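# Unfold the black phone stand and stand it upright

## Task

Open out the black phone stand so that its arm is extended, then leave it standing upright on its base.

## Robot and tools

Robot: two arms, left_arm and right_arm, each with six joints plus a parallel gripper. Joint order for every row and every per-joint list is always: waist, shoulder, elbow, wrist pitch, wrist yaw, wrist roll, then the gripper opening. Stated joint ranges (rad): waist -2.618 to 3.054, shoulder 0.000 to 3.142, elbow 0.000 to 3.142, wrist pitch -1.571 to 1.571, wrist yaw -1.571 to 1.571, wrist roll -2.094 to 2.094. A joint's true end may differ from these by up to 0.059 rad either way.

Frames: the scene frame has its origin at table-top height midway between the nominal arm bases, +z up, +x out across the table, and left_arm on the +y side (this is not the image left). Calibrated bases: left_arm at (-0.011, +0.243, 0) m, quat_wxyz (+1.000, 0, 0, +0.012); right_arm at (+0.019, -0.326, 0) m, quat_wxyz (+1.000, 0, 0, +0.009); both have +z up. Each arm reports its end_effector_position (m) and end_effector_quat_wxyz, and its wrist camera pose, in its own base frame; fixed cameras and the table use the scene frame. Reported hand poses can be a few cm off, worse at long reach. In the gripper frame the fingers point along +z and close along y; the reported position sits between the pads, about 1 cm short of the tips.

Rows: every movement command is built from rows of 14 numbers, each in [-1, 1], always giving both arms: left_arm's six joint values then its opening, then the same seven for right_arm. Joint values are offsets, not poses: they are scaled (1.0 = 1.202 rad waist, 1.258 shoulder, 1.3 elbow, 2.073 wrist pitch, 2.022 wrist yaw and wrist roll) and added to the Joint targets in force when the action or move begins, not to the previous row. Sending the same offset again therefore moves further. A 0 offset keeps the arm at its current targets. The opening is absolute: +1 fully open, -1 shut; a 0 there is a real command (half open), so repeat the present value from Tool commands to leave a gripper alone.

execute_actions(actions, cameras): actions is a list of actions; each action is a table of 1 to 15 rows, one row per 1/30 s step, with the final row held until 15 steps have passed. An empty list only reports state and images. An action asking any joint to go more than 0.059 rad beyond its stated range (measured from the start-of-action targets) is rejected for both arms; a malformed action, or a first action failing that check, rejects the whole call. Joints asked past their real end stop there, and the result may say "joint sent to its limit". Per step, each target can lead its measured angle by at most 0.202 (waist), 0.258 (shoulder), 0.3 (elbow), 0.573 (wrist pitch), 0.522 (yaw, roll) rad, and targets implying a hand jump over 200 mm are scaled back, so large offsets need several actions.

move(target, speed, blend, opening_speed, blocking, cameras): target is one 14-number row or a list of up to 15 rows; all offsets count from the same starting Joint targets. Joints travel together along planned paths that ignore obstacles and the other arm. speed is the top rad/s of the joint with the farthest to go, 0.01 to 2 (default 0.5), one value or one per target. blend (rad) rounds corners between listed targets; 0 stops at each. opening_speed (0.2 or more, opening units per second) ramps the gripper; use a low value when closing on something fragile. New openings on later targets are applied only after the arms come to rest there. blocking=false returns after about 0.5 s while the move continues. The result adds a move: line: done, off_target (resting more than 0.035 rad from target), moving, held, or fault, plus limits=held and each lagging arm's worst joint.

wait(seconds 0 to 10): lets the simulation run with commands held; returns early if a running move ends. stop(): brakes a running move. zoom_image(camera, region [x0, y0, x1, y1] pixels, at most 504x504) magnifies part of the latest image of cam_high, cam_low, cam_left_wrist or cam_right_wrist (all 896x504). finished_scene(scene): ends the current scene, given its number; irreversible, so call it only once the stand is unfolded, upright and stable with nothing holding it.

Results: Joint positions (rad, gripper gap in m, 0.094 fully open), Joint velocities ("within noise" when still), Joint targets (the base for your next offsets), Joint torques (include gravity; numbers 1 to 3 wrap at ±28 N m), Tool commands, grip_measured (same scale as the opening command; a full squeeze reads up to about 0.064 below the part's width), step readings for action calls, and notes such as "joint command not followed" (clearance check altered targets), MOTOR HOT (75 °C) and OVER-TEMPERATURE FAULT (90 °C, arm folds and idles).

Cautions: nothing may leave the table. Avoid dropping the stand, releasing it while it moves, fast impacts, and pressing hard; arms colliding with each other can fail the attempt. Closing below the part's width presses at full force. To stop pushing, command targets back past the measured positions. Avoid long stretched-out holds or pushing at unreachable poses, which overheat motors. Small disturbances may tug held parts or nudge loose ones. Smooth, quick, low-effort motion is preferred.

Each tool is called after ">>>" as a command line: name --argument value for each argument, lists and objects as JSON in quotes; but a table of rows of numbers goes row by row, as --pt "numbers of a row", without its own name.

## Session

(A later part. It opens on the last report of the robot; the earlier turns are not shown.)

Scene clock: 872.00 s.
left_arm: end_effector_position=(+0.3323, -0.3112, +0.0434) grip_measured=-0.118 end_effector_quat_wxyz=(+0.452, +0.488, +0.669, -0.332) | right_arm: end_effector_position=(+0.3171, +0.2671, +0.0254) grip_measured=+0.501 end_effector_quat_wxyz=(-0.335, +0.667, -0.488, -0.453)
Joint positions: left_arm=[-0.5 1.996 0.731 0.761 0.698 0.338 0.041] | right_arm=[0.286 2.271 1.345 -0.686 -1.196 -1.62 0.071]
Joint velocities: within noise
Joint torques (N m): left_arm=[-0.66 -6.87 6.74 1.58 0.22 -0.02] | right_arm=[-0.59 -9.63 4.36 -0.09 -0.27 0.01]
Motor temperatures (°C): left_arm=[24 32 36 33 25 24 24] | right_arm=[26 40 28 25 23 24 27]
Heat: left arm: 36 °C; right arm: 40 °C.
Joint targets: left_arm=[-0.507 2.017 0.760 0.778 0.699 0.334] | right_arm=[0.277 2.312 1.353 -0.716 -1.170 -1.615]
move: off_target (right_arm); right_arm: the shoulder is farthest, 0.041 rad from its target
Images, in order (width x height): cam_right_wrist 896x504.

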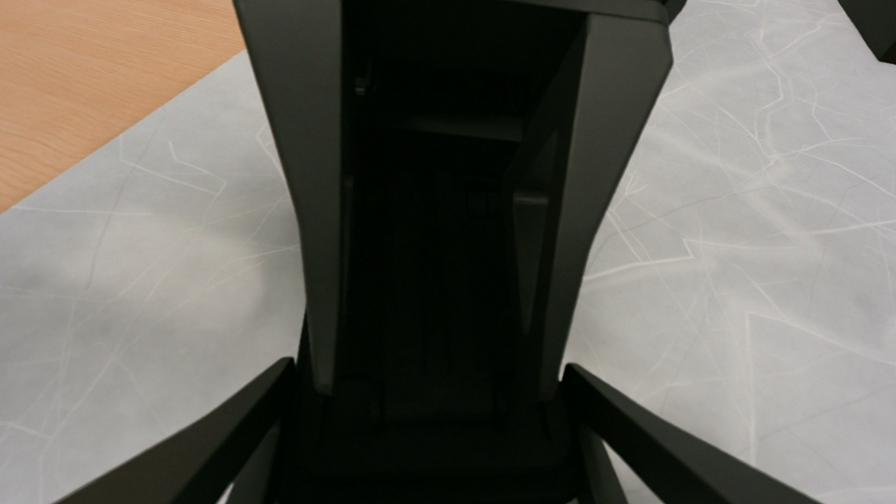

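>>> move --target '[-0.005,0.0095,0.015,-0.0036,-0.0025,0,-0.12,0,0,0,0,0,0,0.35]' --speed 0.1 --cameras '["cam_right_wrist"]'

>>> zoom_image --camera "cam_right_wrist" --region '[270, 250, 600, 504]'

Scene clock: 877.90 s.
left_arm: end_effector_position=(+0.3359, -0.3155, +0.0446) grip_measured=-0.118 end_effector_quat_wxyz=(+0.455, +0.490, +0.666, -0.332) | right_arm: end_effector_position=(+0.3171, +0.2671, +0.0254) grip_measured=+0.501 end_effector_quat_wxyz=(-0.335, +0.667, -0.488, -0.453)
Joint positions: left_arm=[-0.507 2.008 0.751 0.761 0.694 0.338 0.041] | right_arm=[0.286 2.271 1.345 -0.686 -1.196 -1.62 0.071]
Joint velocities: within noise
Joint torques (N m): left_arm=[-0.7 -6.94 6.76 1.52 0.22 -0.03] | right_arm=[-0.66 -9.47 4.62 -0.11 -0.33 0.03]
Motor temperatures (°C): left_arm=[24 32 36 33 25 24 24] | right_arm=[26 40 28 25 23 24 27]
Heat: left arm: 36 °C; right arm: 40 °C.
Joint targets: left_arm=[-0.513 2.029 0.780 0.771 0.694 0.334] | right_arm=[0.277 2.312 1.353 -0.716 -1.170 -1.615]
move: off_target (right_arm); right_arm: the shoulder is farthest, 0.041 rad from its target
Images, in order (width x height): cam_right_wrist 896x504.

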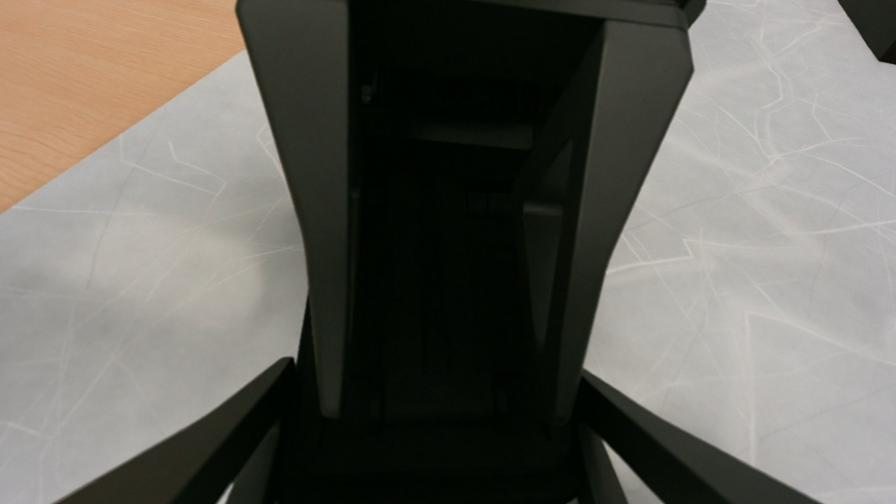

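Scaled by 1.527.

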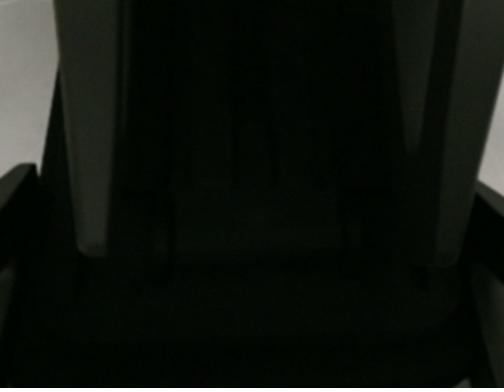

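>>> move --pt "-0.0045 0.003 0 0 0 0 -0.12 0 0 0 0 0 0 0.35" --pt "-0.0045 0.003 0 0 0 0 -0.6 0 0 0 0 0 0 0.35" --speed 0.1 --opening_speed 0.4 --cameras '["cam_left_wrist","cam_right_wrist"]'

>>> zoom_image --camera "cam_right_wrist" --region '[270, 250, 600, 504]'

Scene clock: 884.90 s.
left_arm: end_effector_position=(+0.3361, -0.3171, +0.0447) grip_measured=-0.434 end_effector_quat_wxyz=(+0.456, +0.490, +0.666, -0.329) | right_arm: end_effector_position=(+0.3171, +0.2671, +0.0254) grip_measured=+0.501 end_effector_quat_wxyz=(-0.335, +0.667, -0.488, -0.453)
Joint positions: left_arm=[-0.512 2.008 0.753 0.761 0.684 0.337 0.027] | right_arm=[0.286 2.271 1.345 -0.686 -1.196 -1.621 0.071]
Joint velocities: within noise
Joint torques (N m): left_arm=[-0.65 -6.68 6.61 1.52 0.3 -0.01] | right_arm=[-0.58 -9.39 4.27 -0.08 -0.26 0.04]
Motor temperatures (°C): left_arm=[24 32 36 33 25 24 24] | right_arm=[26 40 28 25 23 24 28]
Heat: left arm: 36 °C; right arm: 40 °C.
Joint targets: left_arm=[-0.519 2.033 0.780 0.771 0.694 0.334] | right_arm=[0.277 2.312 1.353 -0.716 -1.170 -1.615]
move: off_target (right_arm); right_arm: the shoulder is farthest, 0.041 rad from its target
Images, in order (width x height): cam_left_wrist 896x504, cam_right_wrist 896x504.

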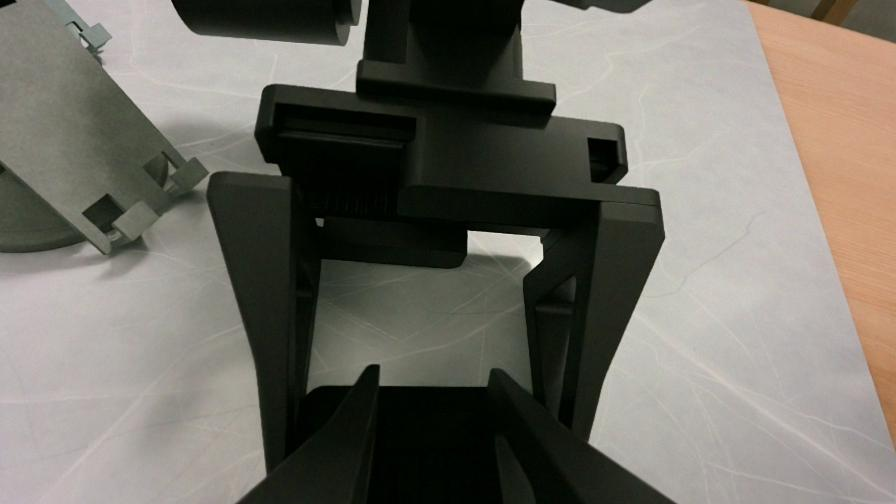

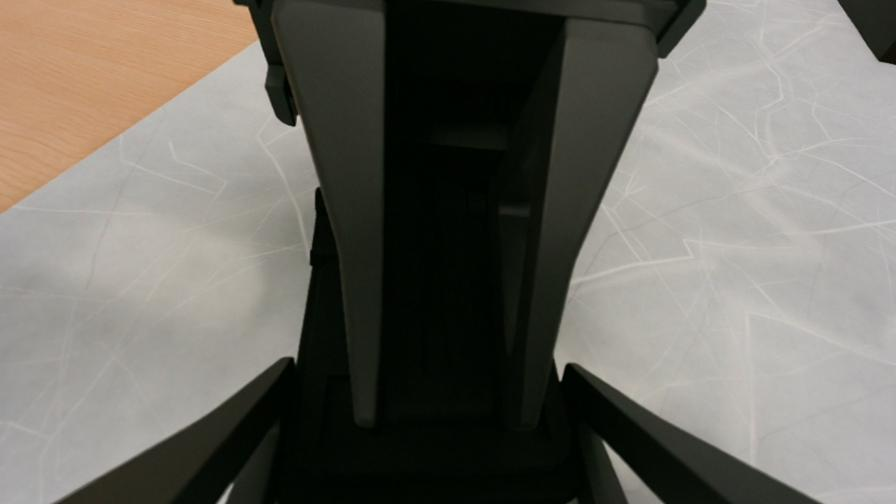

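Scaled by 1.527.

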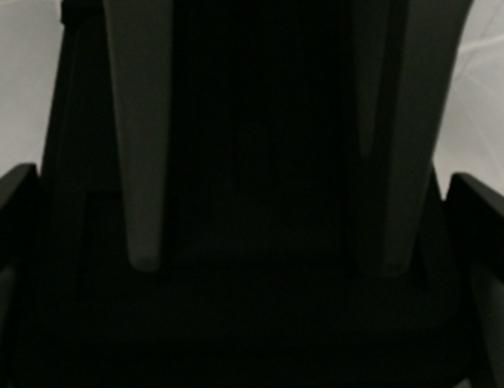

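>>> move --pt "0.006 -0.057 -0.002 -0.031 -0.002 -0.001 -0.6 0 0 0 0 0 0 0.35" --pt "0.0115 -0.114 -0.004 -0.063 -0.002 -0.002 -0.6 0 0 0 0 0 0 0.35" --speed 0.1 --blend 0.05

Scene clock: 925.57 s.
left_arm: end_effector_position=(+0.3325, -0.3124, +0.0476) grip_measured=-0.434 end_effector_quat_wxyz=(+0.434, +0.485, +0.686, -0.325) | right_arm: end_effector_position=(+0.3120, +0.2692, +0.0279) grip_measured=+0.501 end_effector_quat_wxyz=(-0.329, +0.661, -0.489, -0.464)
Joint positions: left_arm=[-0.512 1.951 0.757 0.642 0.667 0.337 0.027] | right_arm=[0.293 2.271 1.345 -0.71 -1.21 -1.622 0.071]
Joint velocities: within noise
Joint torques (N m): left_arm=[0.76 -14.42 6.15 1.39 0.47 -0.05] | right_arm=[-1.43 -9.37 4.19 0.03 -0.12 0.06]
Motor temperatures (°C): left_arm=[24 33 36 34 25 24 25] | right_arm=[26 40 28 25 23 24 28]
Heat: left arm: 36 °C; right arm: 40 °C.
Joint targets: left_arm=[-0.505 1.889 0.775 0.640 0.690 0.330] | right_arm=[0.277 2.312 1.353 -0.716 -1.169 -1.615]
move: off_target (left_arm, right_arm); blend cut to 0.0359 rad at target 1; left_arm: the shoulder is farthest, 0.061 rad from its target; right_arm: the shoulder is farthest, 0.041 rad from its target

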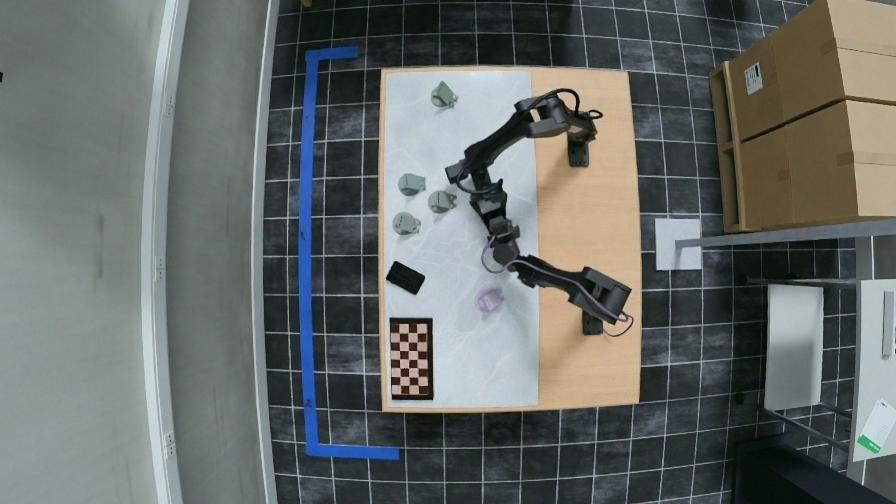

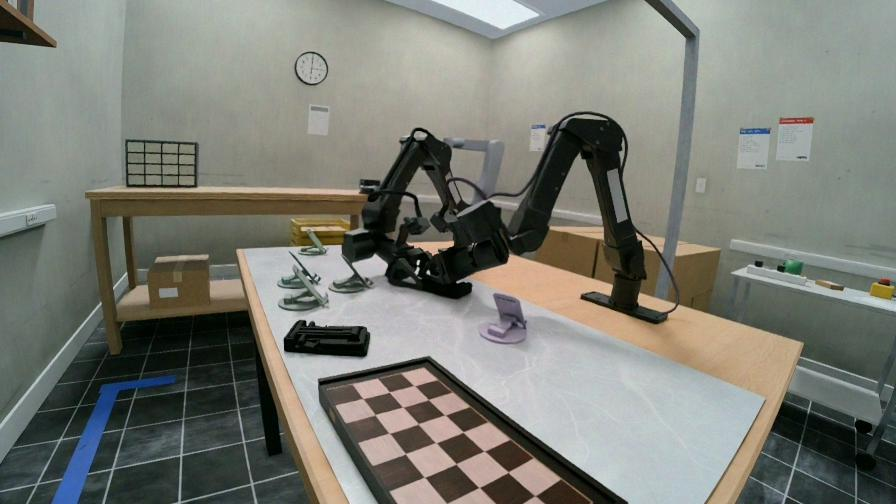

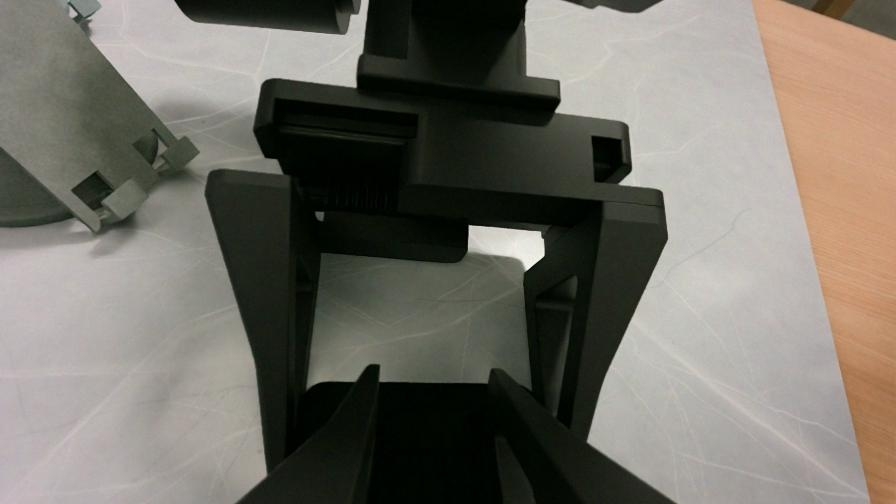

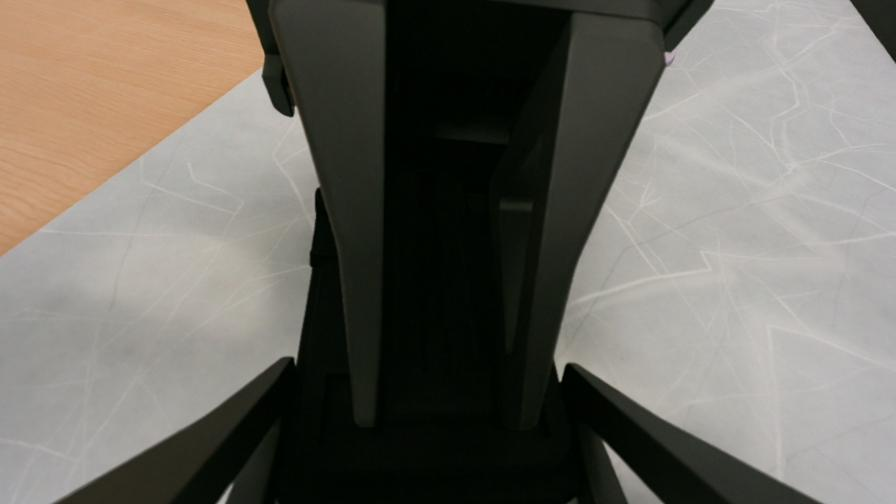

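>>> zoom_image --camera "cam_low" --region '[260, 220, 560, 370]'

>>> zoom_image --camera "cam_left_wrist" --region '[0, 0, 220, 250]'

Scaled by 1.680.

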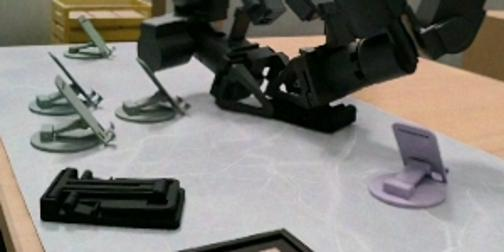

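Scaled by 2.016.

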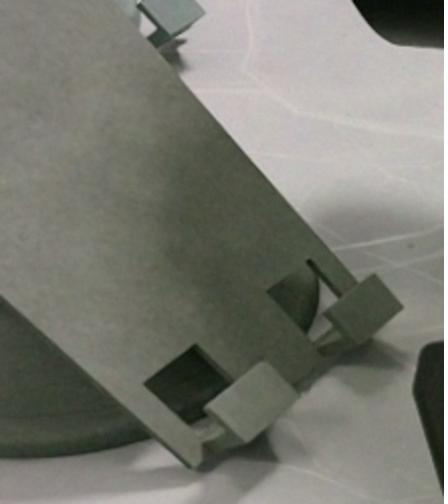

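>>> zoom_image --camera "cam_low" --region '[470, 285, 540, 345]'

>>> zoom_image --camera "cam_low" --region '[270, 225, 380, 320]'

>>> zoom_image --camera "cam_high" --region '[380, 160, 460, 300]'

Scaled by 7.200.

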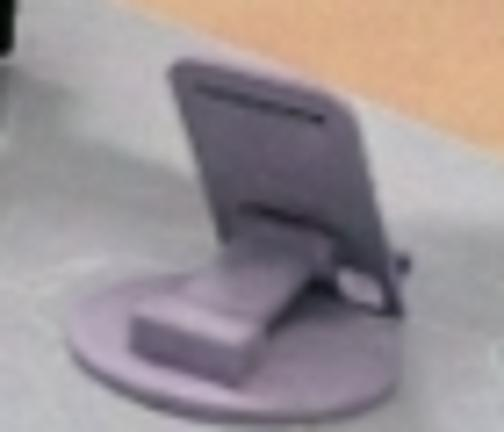

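Scaled by 4.582.

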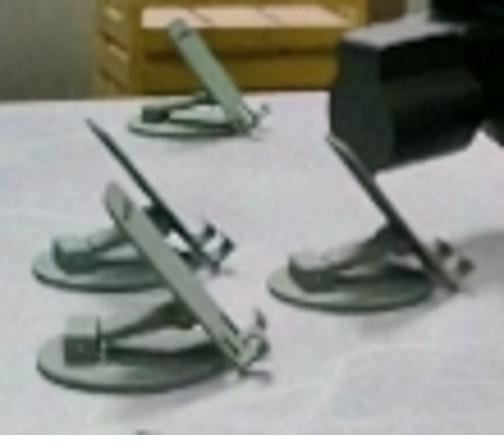

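Scaled by 3.600.

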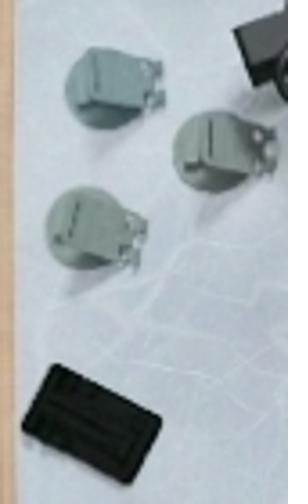

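>>> zoom_image --camera "cam_low" --region '[278, 312, 378, 362]'

>>> zoom_image --camera "cam_high" --region '[380, 255, 430, 300]'

Scaled by 5.040.

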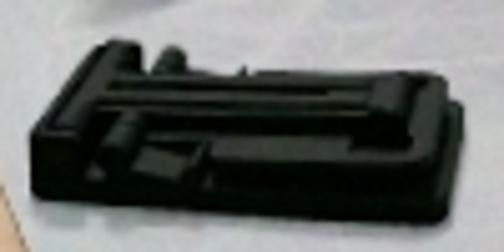

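Scaled by 10.080.

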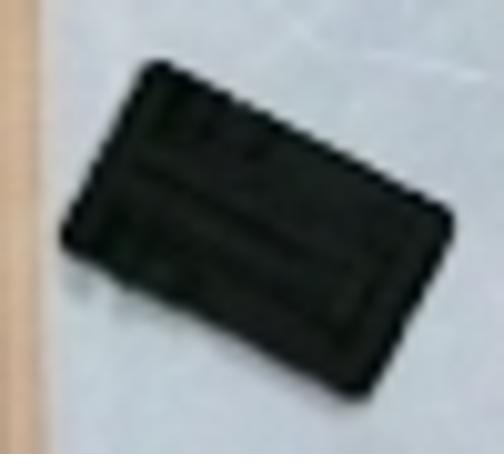

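>>> move --target '[0.006,-0.04,-0.001,-0.02,0.0,0.002,-0.7,0,0.065,0,0,0,0,0.3]' --speed 0.1 --cameras '["cam_left_wrist","cam_right_wrist","cam_low"]'

Scene clock: 961.60 s.
left_arm: end_effector_position=(+0.3326, -0.3082, +0.0526) grip_measured=-0.434 end_effector_quat_wxyz=(+0.429, +0.483, +0.695, -0.316) | right_arm: end_effector_position=(+0.3113, +0.2740, +0.0310) grip_measured=+0.500 end_effector_quat_wxyz=(-0.348, +0.641, -0.474, -0.493)
Joint positions: left_arm=[-0.51 1.911 0.757 0.582 0.648 0.343 0.027] | right_arm=[0.293 2.309 1.358 -0.715 -1.295 -1.648 0.07]
Joint velocities: within noise
Joint torques (N m): left_arm=[1.14 -15.19 6.12 1.55 0.68 -0.07] | right_arm=[-1.33 -6.15 3.33 0.1 0.75 0.25]
Motor temperatures (°C): left_arm=[24 43 37 35 25 24 26] | right_arm=[26 39 28 24 23 24 28]
Heat: left arm: 43 °C; right arm: 39 °C.
Joint targets: left_arm=[-0.498 1.839 0.773 0.598 0.690 0.334] | right_arm=[0.277 2.394 1.353 -0.716 -1.170 -1.615]
move: off_target (left_arm, right_arm); left_arm: the shoulder is farthest, 0.073 rad from its target; right_arm: the wrist yaw is farthest, 0.126 rad from its target
Images, in order (width x height): cam_low 896x504, cam_left_wrist 896x504, cam_right_wrist 896x504.

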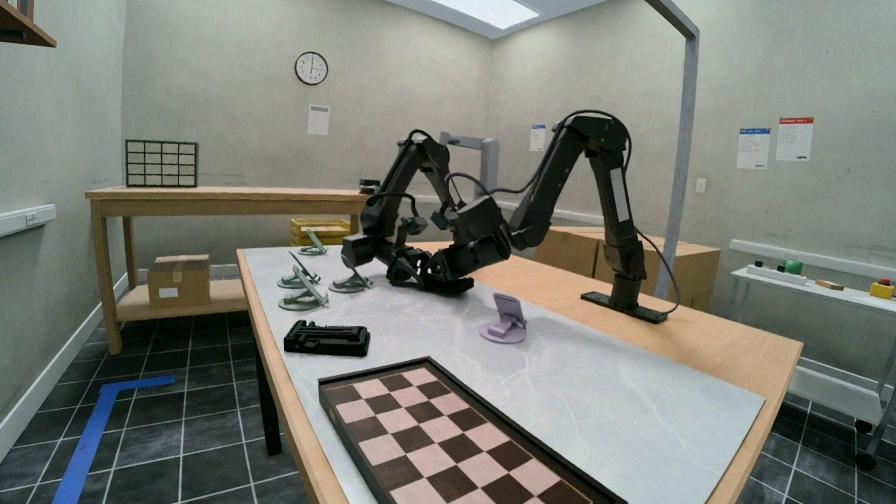

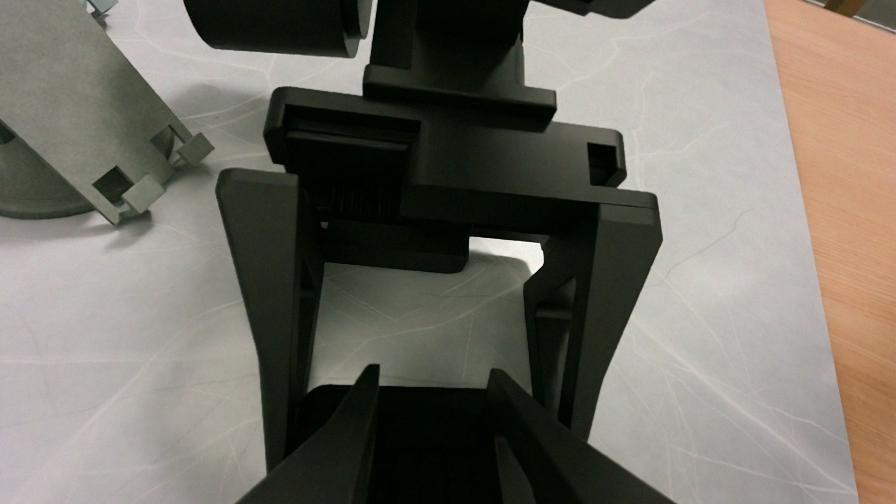

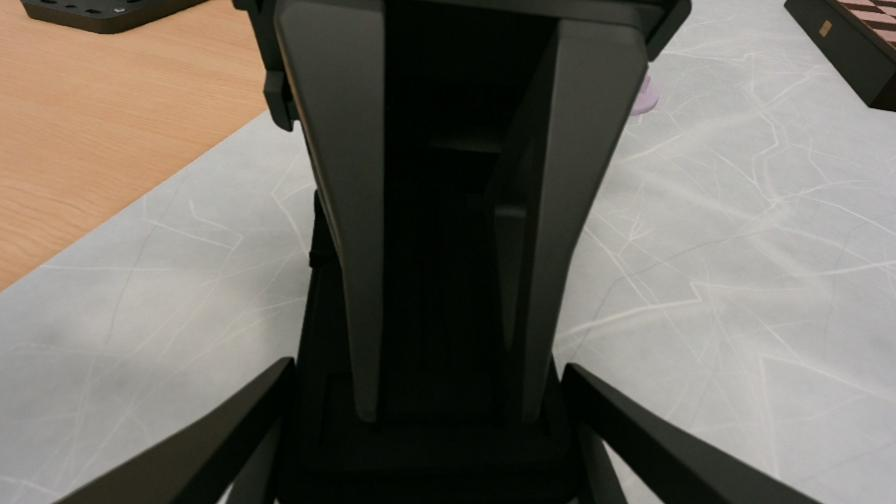

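>>> move --pt "-0.018 0.152 0.003 0.084 0.002 -0.003 -0.6 0 -0.065 0 0 0 0 0.35" --pt "-0.018 0.152 0.003 0.084 0.002 -0.003 -0.12 0 -0.065 0 0 0 0 0.35" --speed 0.15 --cameras '["cam_right_wrist"]'

Scene clock: 1012.43 s.
left_arm: end_effector_position=(+0.3354, -0.3175, +0.0434) grip_measured=-0.122 end_effector_quat_wxyz=(+0.451, +0.489, +0.669, -0.332) | right_arm: end_effector_position=(+0.3167, +0.2689, +0.0265) grip_measured=+0.500 end_effector_quat_wxyz=(-0.341, +0.660, -0.481, -0.466)
Joint positions: left_arm=[-0.513 2.009 0.757 0.75 0.688 0.332 0.041] | right_arm=[0.285 2.292 1.361 -0.708 -1.229 -1.646 0.07]
Joint velocities: within noise
Joint torques (N m): left_arm=[-0.7 -6.99 6.06 1.64 0.27 -0.05] | right_arm=[-0.7 -11.15 3.06 0.1 0.06 0.34]
Motor temperatures (°C): left_arm=[24 45 37 35 25 24 26] | right_arm=[26 35 27 24 24 24 28]
Heat: left arm: 45 °C; right arm: 35 °C.
Joint targets: left_arm=[-0.519 2.031 0.777 0.772 0.694 0.328] | right_arm=[0.277 2.312 1.353 -0.716 -1.170 -1.615]
move: off_target (right_arm); right_arm: the wrist yaw is farthest, 0.059 rad from its target
Images, in order (width x height): cam_right_wrist 896x504.

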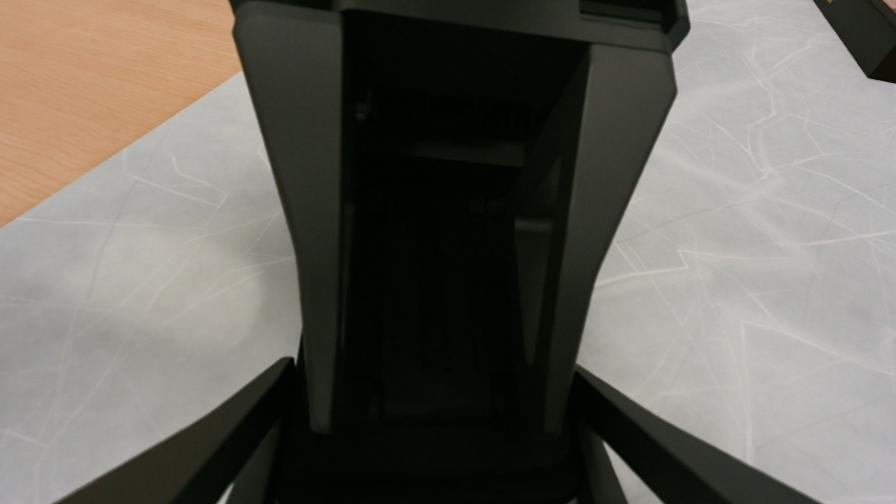

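>>> move --pt "0.0266 -0.1995 -0.013 -0.112 0.0104 0.0074 0.0 0 0 0 0 0 0 0.35" --pt "0.2 -0.5 -0.013 0.05 0.0104 0.0074 0.0 0 0 0 0 0 0 0.35" --speed 0.4 --blend 0.05

>>> zoom_image --camera "cam_right_wrist" --region '[280, 130, 590, 504]'

Scene clock: 1028.13 s.
left_arm: end_effector_position=(+0.3648, -0.2260, +0.3128) grip_measured=-0.002 end_effector_quat_wxyz=(+0.728, +0.438, +0.488, -0.201) | right_arm: end_effector_position=(+0.3167, +0.2688, +0.0265) grip_measured=+0.500 end_effector_quat_wxyz=(-0.341, +0.660, -0.481, -0.466)
Joint positions: left_arm=[-0.283 1.426 0.757 0.854 0.71 0.341 0.047] | right_arm=[0.285 2.292 1.361 -0.708 -1.229 -1.646 0.07]
Joint velocities: within noise
Joint torques (N m): left_arm=[0.36 -7.9 6.86 1.63 -0.02 0.03] | right_arm=[-0.73 -11.32 3.38 0.08 0.1 0.31]
Motor temperatures (°C): left_arm=[24 39 37 37 25 24 25] | right_arm=[26 36 28 24 23 24 28]
Heat: left arm: 39 °C; right arm: 36 °C.
Joint targets: left_arm=[-0.279 1.401 0.760 0.876 0.715 0.343] | right_arm=[0.277 2.312 1.353 -0.716 -1.170 -1.615]
move: off_target (right_arm); right_arm: the wrist yaw is farthest, 0.059 rad from its target

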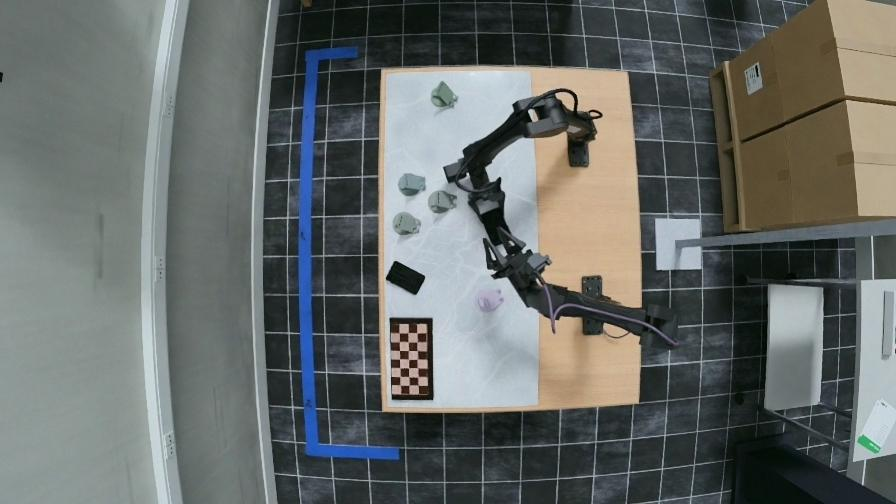

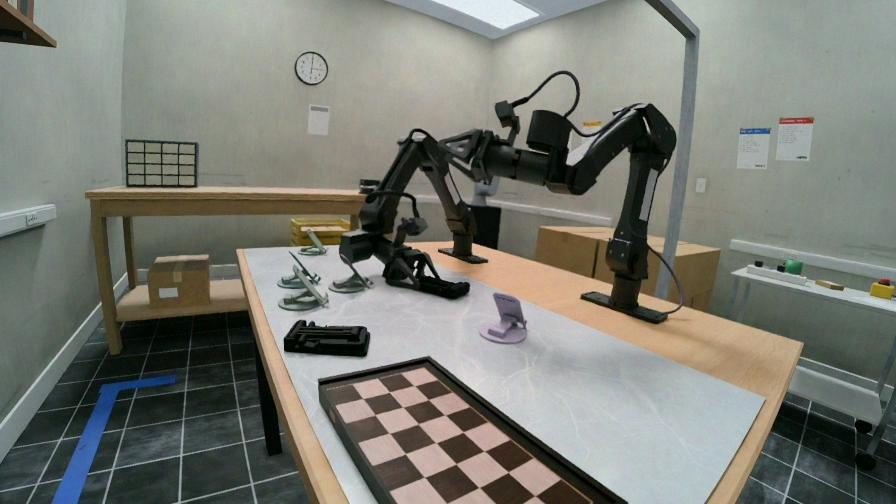

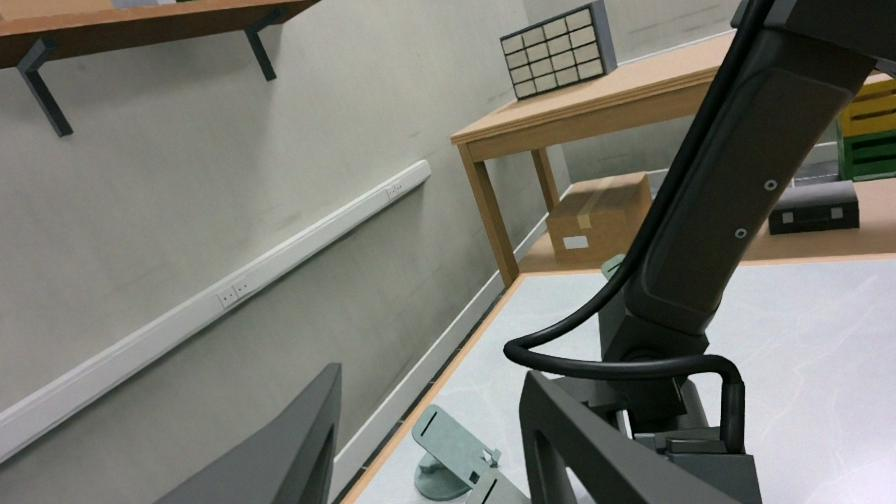

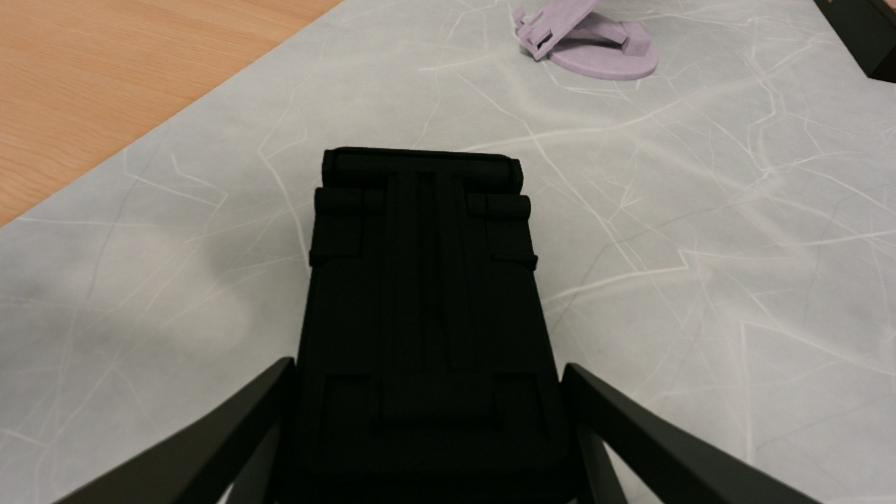

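Scaled by 1.348.

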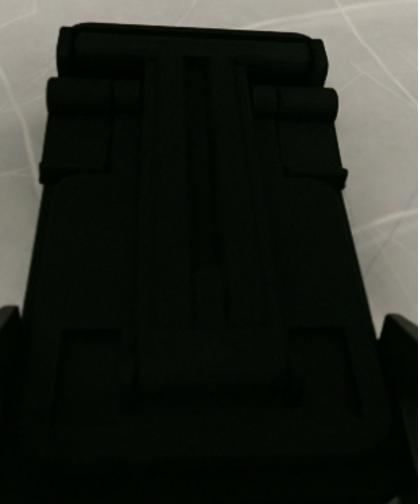

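>>> move --pt "0 0 0 0 0 0 0 0 0 0 0 0 0 0.85" --pt "0 0 0 0 0 0 0 0 0.023 0 0.014 0 0 0.85" --speed 0.1 --opening_speed 0.6 --cameras '["cam_right_wrist"]'

Scene clock: 1083.03 s.
left_arm: end_effector_position=(+0.3647, -0.2261, +0.3129) grip_measured=-0.002 end_effector_quat_wxyz=(+0.728, +0.439, +0.488, -0.201) | right_arm: end_effector_position=(+0.3162, +0.2687, +0.0266) grip_measured=+0.848 end_effector_quat_wxyz=(-0.339, +0.659, -0.482, -0.467)
Joint positions: left_arm=[-0.283 1.426 0.757 0.854 0.71 0.341 0.047] | right_arm=[0.285 2.292 1.361 -0.712 -1.229 -1.646 0.087]
Joint velocities: within noise
Joint torques (N m): left_arm=[0.39 -7.88 6.89 1.63 -0.02 0.03] | right_arm=[-0.7 -8.9 3.22 0.43 0.06 0.32]
Motor temperatures (°C): left_arm=[24 34 38 37 25 24 25] | right_arm=[26 37 27 24 23 24 28]
Heat: left arm: 38 °C; right arm: 37 °C.
Joint targets: left_arm=[-0.279 1.401 0.760 0.876 0.715 0.343] | right_arm=[0.277 2.341 1.353 -0.687 -1.170 -1.615]
move: off_target (right_arm); right_arm: the wrist yaw is farthest, 0.059 rad from its target
Images, in order (width x height): cam_right_wrist 896x504.

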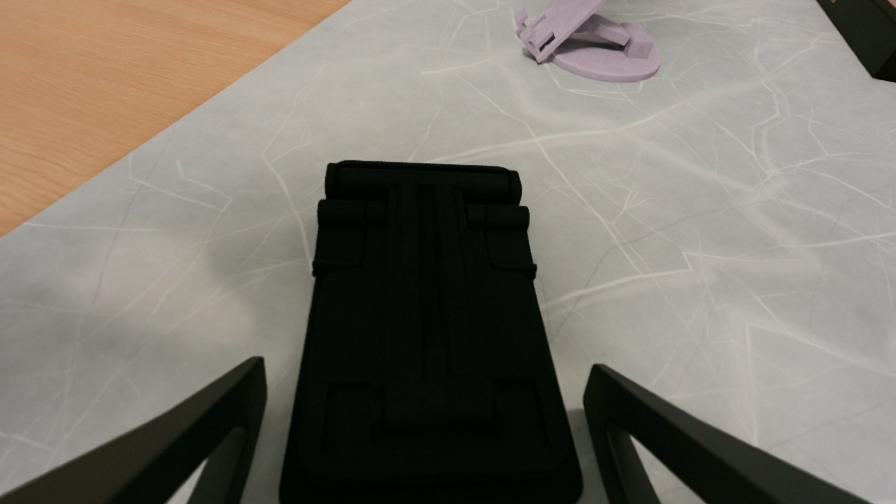

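>>> move --target '[0,0,0,0,0,0,0,0,0.016,0,0.01,0.01,0,0.85]' --speed 0.1 --cameras '["cam_right_wrist"]'

Scene clock: 1085.87 s.
left_arm: end_effector_position=(+0.3647, -0.2261, +0.3129) grip_measured=-0.002 end_effector_quat_wxyz=(+0.728, +0.439, +0.488, -0.201) | right_arm: end_effector_position=(+0.3163, +0.2686, +0.0264) grip_measured=+0.848 end_effector_quat_wxyz=(-0.339, +0.660, -0.482, -0.466)
Joint positions: left_arm=[-0.283 1.426 0.757 0.854 0.71 0.341 0.047] | right_arm=[0.285 2.292 1.361 -0.712 -1.228 -1.646 0.087]
Joint velocities: within noise
Joint torques (N m): left_arm=[0.38 -7.83 6.86 1.64 -0.02 0.01] | right_arm=[-0.49 -7.09 3.06 0.58 0.28 0.3]
Motor temperatures (°C): left_arm=[24 34 38 37 25 24 25] | right_arm=[26 36 27 24 23 24 28]
Heat: left arm: 38 °C; right arm: 36 °C.
Joint targets: left_arm=[-0.279 1.401 0.760 0.876 0.715 0.343] | right_arm=[0.277 2.361 1.353 -0.667 -1.149 -1.615]
move: off_target (right_arm); right_arm: the wrist yaw is farthest, 0.078 rad from its target
Images, in order (width x height): cam_right_wrist 896x504.

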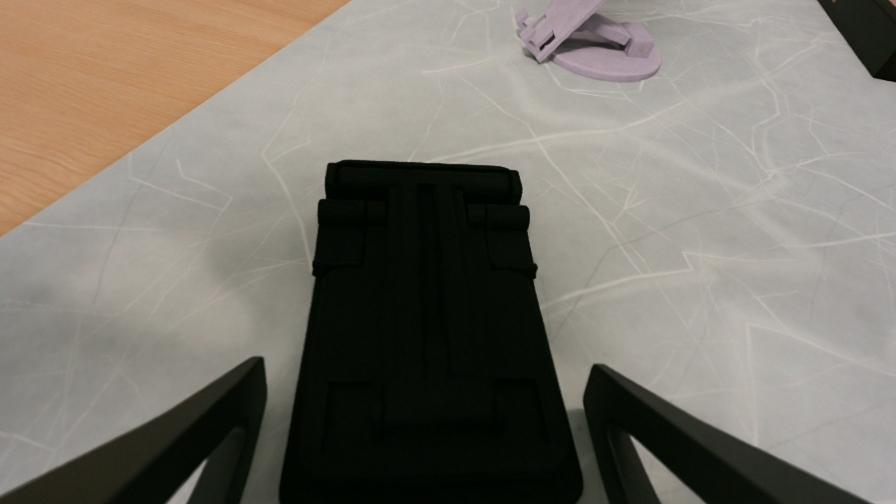

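>>> move --target '[0,0,0,0,0,0,0,0.0333,-0.0946,-0.0154,0.0034,0.0762,0.042,0.9]' --speed 0.15 --cameras '["cam_right_wrist"]'

Scene clock: 1101.83 s.
left_arm: end_effector_position=(+0.3647, -0.2261, +0.3129) grip_measured=-0.002 end_effector_quat_wxyz=(+0.728, +0.439, +0.488, -0.201) | right_arm: end_effector_position=(+0.3186, +0.2709, +0.0246) grip_measured=+0.898 end_effector_quat_wxyz=(-0.307, +0.692, -0.502, -0.419)
Joint positions: left_arm=[-0.283 1.426 0.757 0.854 0.71 0.341 0.047] | right_arm=[0.314 2.235 1.361 -0.69 -1.091 -1.568 0.089]
Joint velocities: within noise
Joint torques (N m): left_arm=[0.38 -7.87 6.84 1.64 -0.02 0.03] | right_arm=[0.09 -12.21 2.24 0.55 0.45 0.38]
Motor temperatures (°C): left_arm=[24 34 38 37 25 24 25] | right_arm=[26 36 27 25 23 24 27]
Heat: left arm: 38 °C; right arm: 36 °C.
Joint targets: left_arm=[-0.279 1.401 0.760 0.876 0.715 0.343] | right_arm=[0.317 2.242 1.333 -0.659 -0.995 -1.530]
move: off_target (right_arm); right_arm: the wrist yaw is farthest, 0.096 rad from its target
Images, in order (width x height): cam_right_wrist 896x504.

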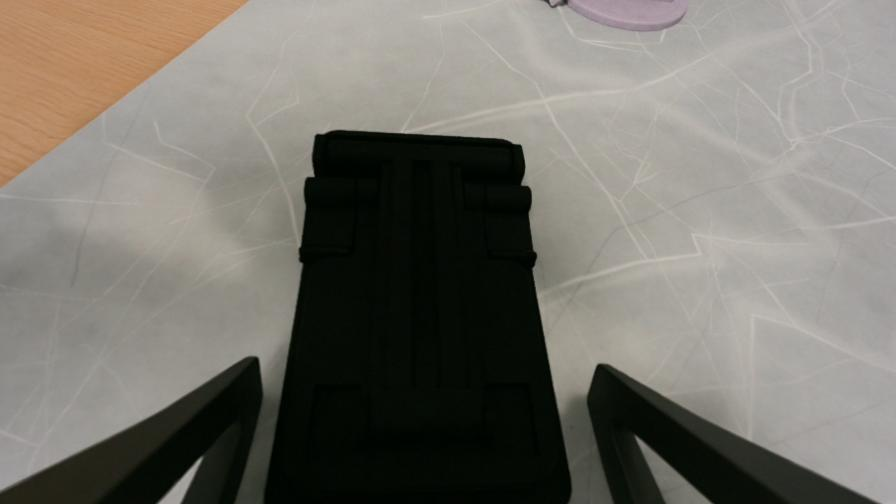

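>>> move --target '[0,0,0,0,0,0,0,0,-0.02,0,0,0,0,0.9]' --speed 0.15 --cameras '["cam_right_wrist"]'

Scene clock: 1107.10 s.
left_arm: end_effector_position=(+0.3647, -0.2261, +0.3129) grip_measured=-0.002 end_effector_quat_wxyz=(+0.728, +0.439, +0.488, -0.201) | right_arm: end_effector_position=(+0.3190, +0.2709, +0.0251) grip_measured=+0.899 end_effector_quat_wxyz=(-0.303, +0.696, -0.505, -0.410)
Joint positions: left_arm=[-0.283 1.426 0.757 0.854 0.71 0.341 0.047] | right_arm=[0.319 2.222 1.357 -0.683 -1.07 -1.554 0.089]
Joint velocities: within noise
Joint torques (N m): left_arm=[0.42 -7.84 6.89 1.63 -0.02 0.04] | right_arm=[-0.14 -13.37 2.25 0.49 0.29 0.19]
Motor temperatures (°C): left_arm=[24 34 38 37 25 24 25] | right_arm=[26 37 27 25 23 24 27]
Heat: left arm: 38 °C; right arm: 37 °C.
Joint targets: left_arm=[-0.279 1.401 0.760 0.876 0.715 0.343] | right_arm=[0.317 2.217 1.333 -0.659 -0.995 -1.530]
move: off_target (right_arm); right_arm: the wrist yaw is farthest, 0.075 rad from its target
Images, in order (width x height): cam_right_wrist 896x504.

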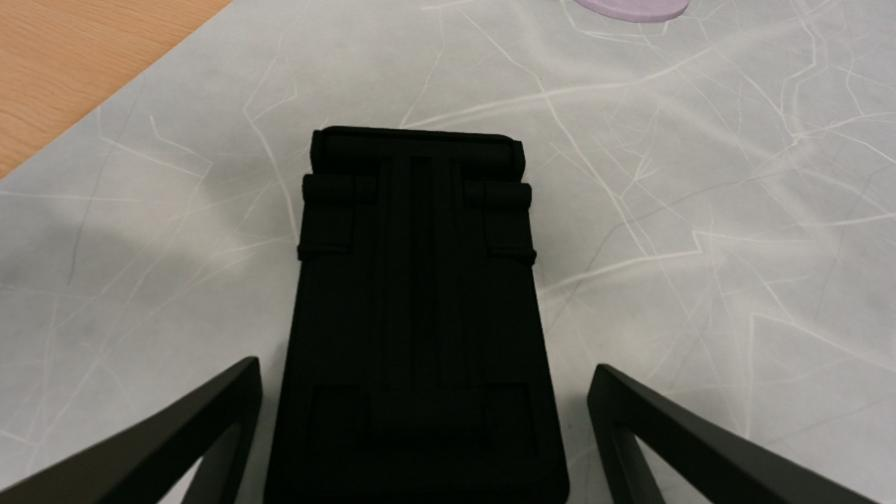

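>>> move --target '[0,0,0,0,0,0,0,0,-0.045,0,0,0,0,0.9]' --speed 0.15 --cameras '["cam_right_wrist"]'

Scene clock: 1114.70 s.
left_arm: end_effector_position=(+0.3647, -0.2261, +0.3129) grip_measured=-0.002 end_effector_quat_wxyz=(+0.728, +0.439, +0.488, -0.201) | right_arm: end_effector_position=(+0.3260, +0.2665, +0.0278) grip_measured=+0.899 end_effector_quat_wxyz=(-0.299, +0.712, -0.513, -0.376)
Joint positions: left_arm=[-0.283 1.426 0.757 0.854 0.71 0.341 0.047] | right_arm=[0.319 2.186 1.356 -0.674 -1 -1.538 0.089]
Joint velocities: within noise
Joint torques (N m): left_arm=[0.42 -7.91 6.84 1.65 -0.03 0.01] | right_arm=[-0.13 -15.08 2.8 0.44 -0.43 0.02]
Motor temperatures (°C): left_arm=[24 34 38 37 25 24 24] | right_arm=[26 40 27 25 23 24 27]
Heat: left arm: 38 °C; right arm: 40 °C.
Joint targets: left_arm=[-0.279 1.401 0.760 0.876 0.715 0.343] | right_arm=[0.317 2.160 1.332 -0.659 -0.995 -1.530]
move: done
Images, in order (width x height): cam_right_wrist 896x504.

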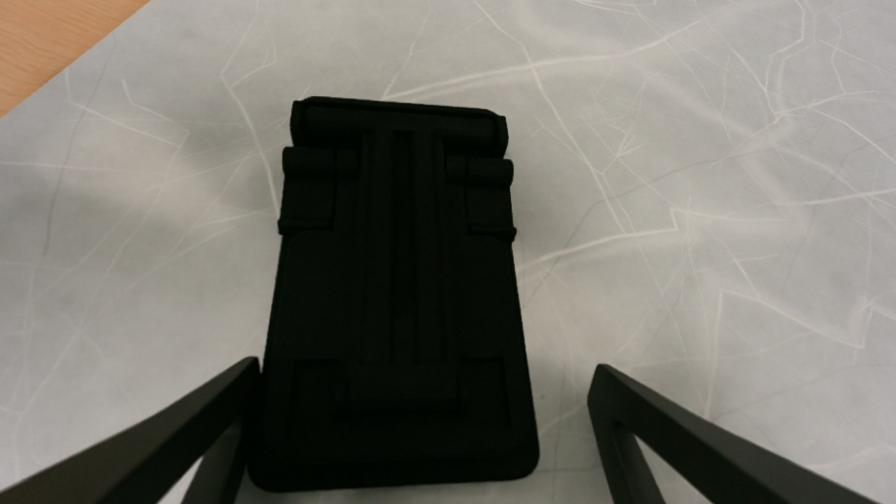

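>>> move --target '[0,0,0,0,0,0,0,0.013,-0.008,-0.02,-0.0198,-0.004,-0.002,0.9]' --speed 0.15 --cameras '["cam_right_wrist"]'

Scene clock: 1126.60 s.
left_arm: end_effector_position=(+0.3647, -0.2261, +0.3129) grip_measured=-0.002 end_effector_quat_wxyz=(+0.728, +0.439, +0.488, -0.201) | right_arm: end_effector_position=(+0.3182, +0.2662, +0.0270) grip_measured=+0.899 end_effector_quat_wxyz=(-0.293, +0.712, -0.513, -0.379)
Joint positions: left_arm=[-0.283 1.426 0.757 0.854 0.71 0.341 0.047] | right_arm=[0.324 2.173 1.33 -0.672 -0.999 -1.538 0.089]
Joint velocities: within noise
Joint torques (N m): left_arm=[0.36 -7.84 6.84 1.65 0 0.03] | right_arm=[0.68 -14.78 2.61 0.08 -0.53 0]
Motor temperatures (°C): left_arm=[24 34 38 37 25 24 24] | right_arm=[26 41 27 25 23 24 27]
Heat: left arm: 38 °C; right arm: 41 °C.
Joint targets: left_arm=[-0.279 1.401 0.760 0.876 0.715 0.343] | right_arm=[0.333 2.150 1.307 -0.701 -1.003 -1.534]
move: done
Images, in order (width x height): cam_right_wrist 896x504.

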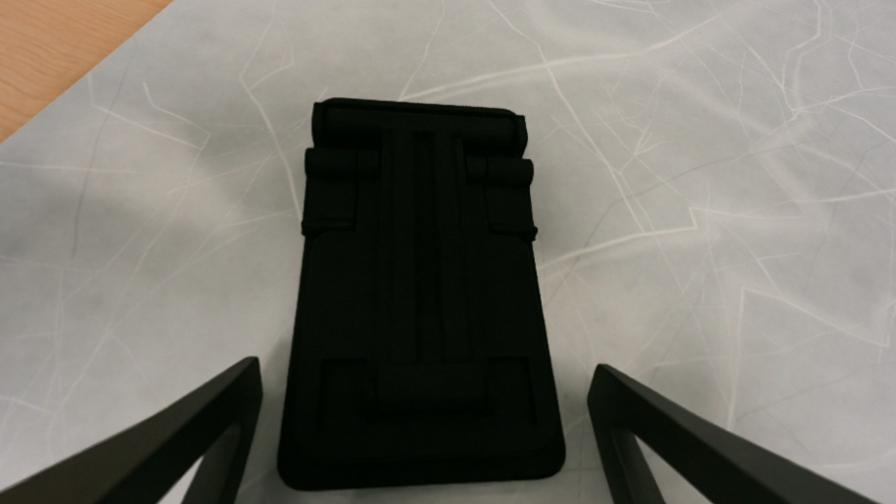

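>>> move --pt "0 0 0 0 0 0 0 0 0.0 0 0 0 0 0.25" --pt "0 0 0 0 0 0 0 0 0.05 -0.02 0 0.06 0 0.25" --speed 0.15 --opening_speed 0.6 --cameras '["cam_right_wrist"]'

Scene clock: 1136.93 s.
left_arm: end_effector_position=(+0.3647, -0.2261, +0.3129) grip_measured=-0.002 end_effector_quat_wxyz=(+0.728, +0.439, +0.488, -0.201) | right_arm: end_effector_position=(+0.3159, +0.2647, +0.0247) grip_measured=+0.493 end_effector_quat_wxyz=(-0.287, +0.712, -0.517, -0.380)
Joint positions: left_arm=[-0.283 1.426 0.757 0.854 0.71 0.341 0.047] | right_arm=[0.324 2.173 1.325 -0.679 -0.992 -1.538 0.07]
Joint velocities: within noise
Joint torques (N m): left_arm=[0.36 -7.9 6.89 1.64 -0.02 0.01] | right_arm=[0.51 -9.07 1.18 0.12 0.65 0.03]
Motor temperatures (°C): left_arm=[24 34 38 37 25 24 24] | right_arm=[26 42 27 25 23 24 27]
Heat: left arm: 38 °C; right arm: 42 °C.
Joint targets: left_arm=[-0.279 1.401 0.760 0.876 0.715 0.343] | right_arm=[0.333 2.213 1.281 -0.700 -0.882 -1.534]
move: off_target (right_arm); right_arm: the wrist yaw is farthest, 0.111 rad from its target
Images, in order (width x height): cam_right_wrist 896x504.

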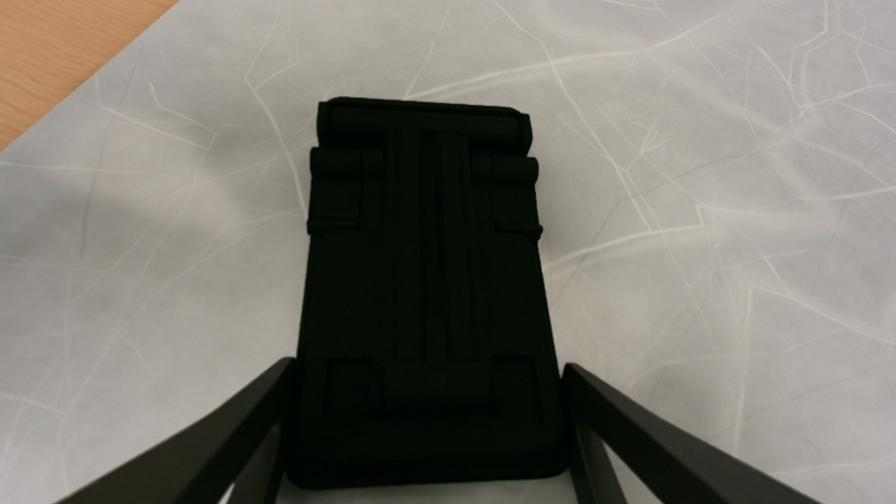

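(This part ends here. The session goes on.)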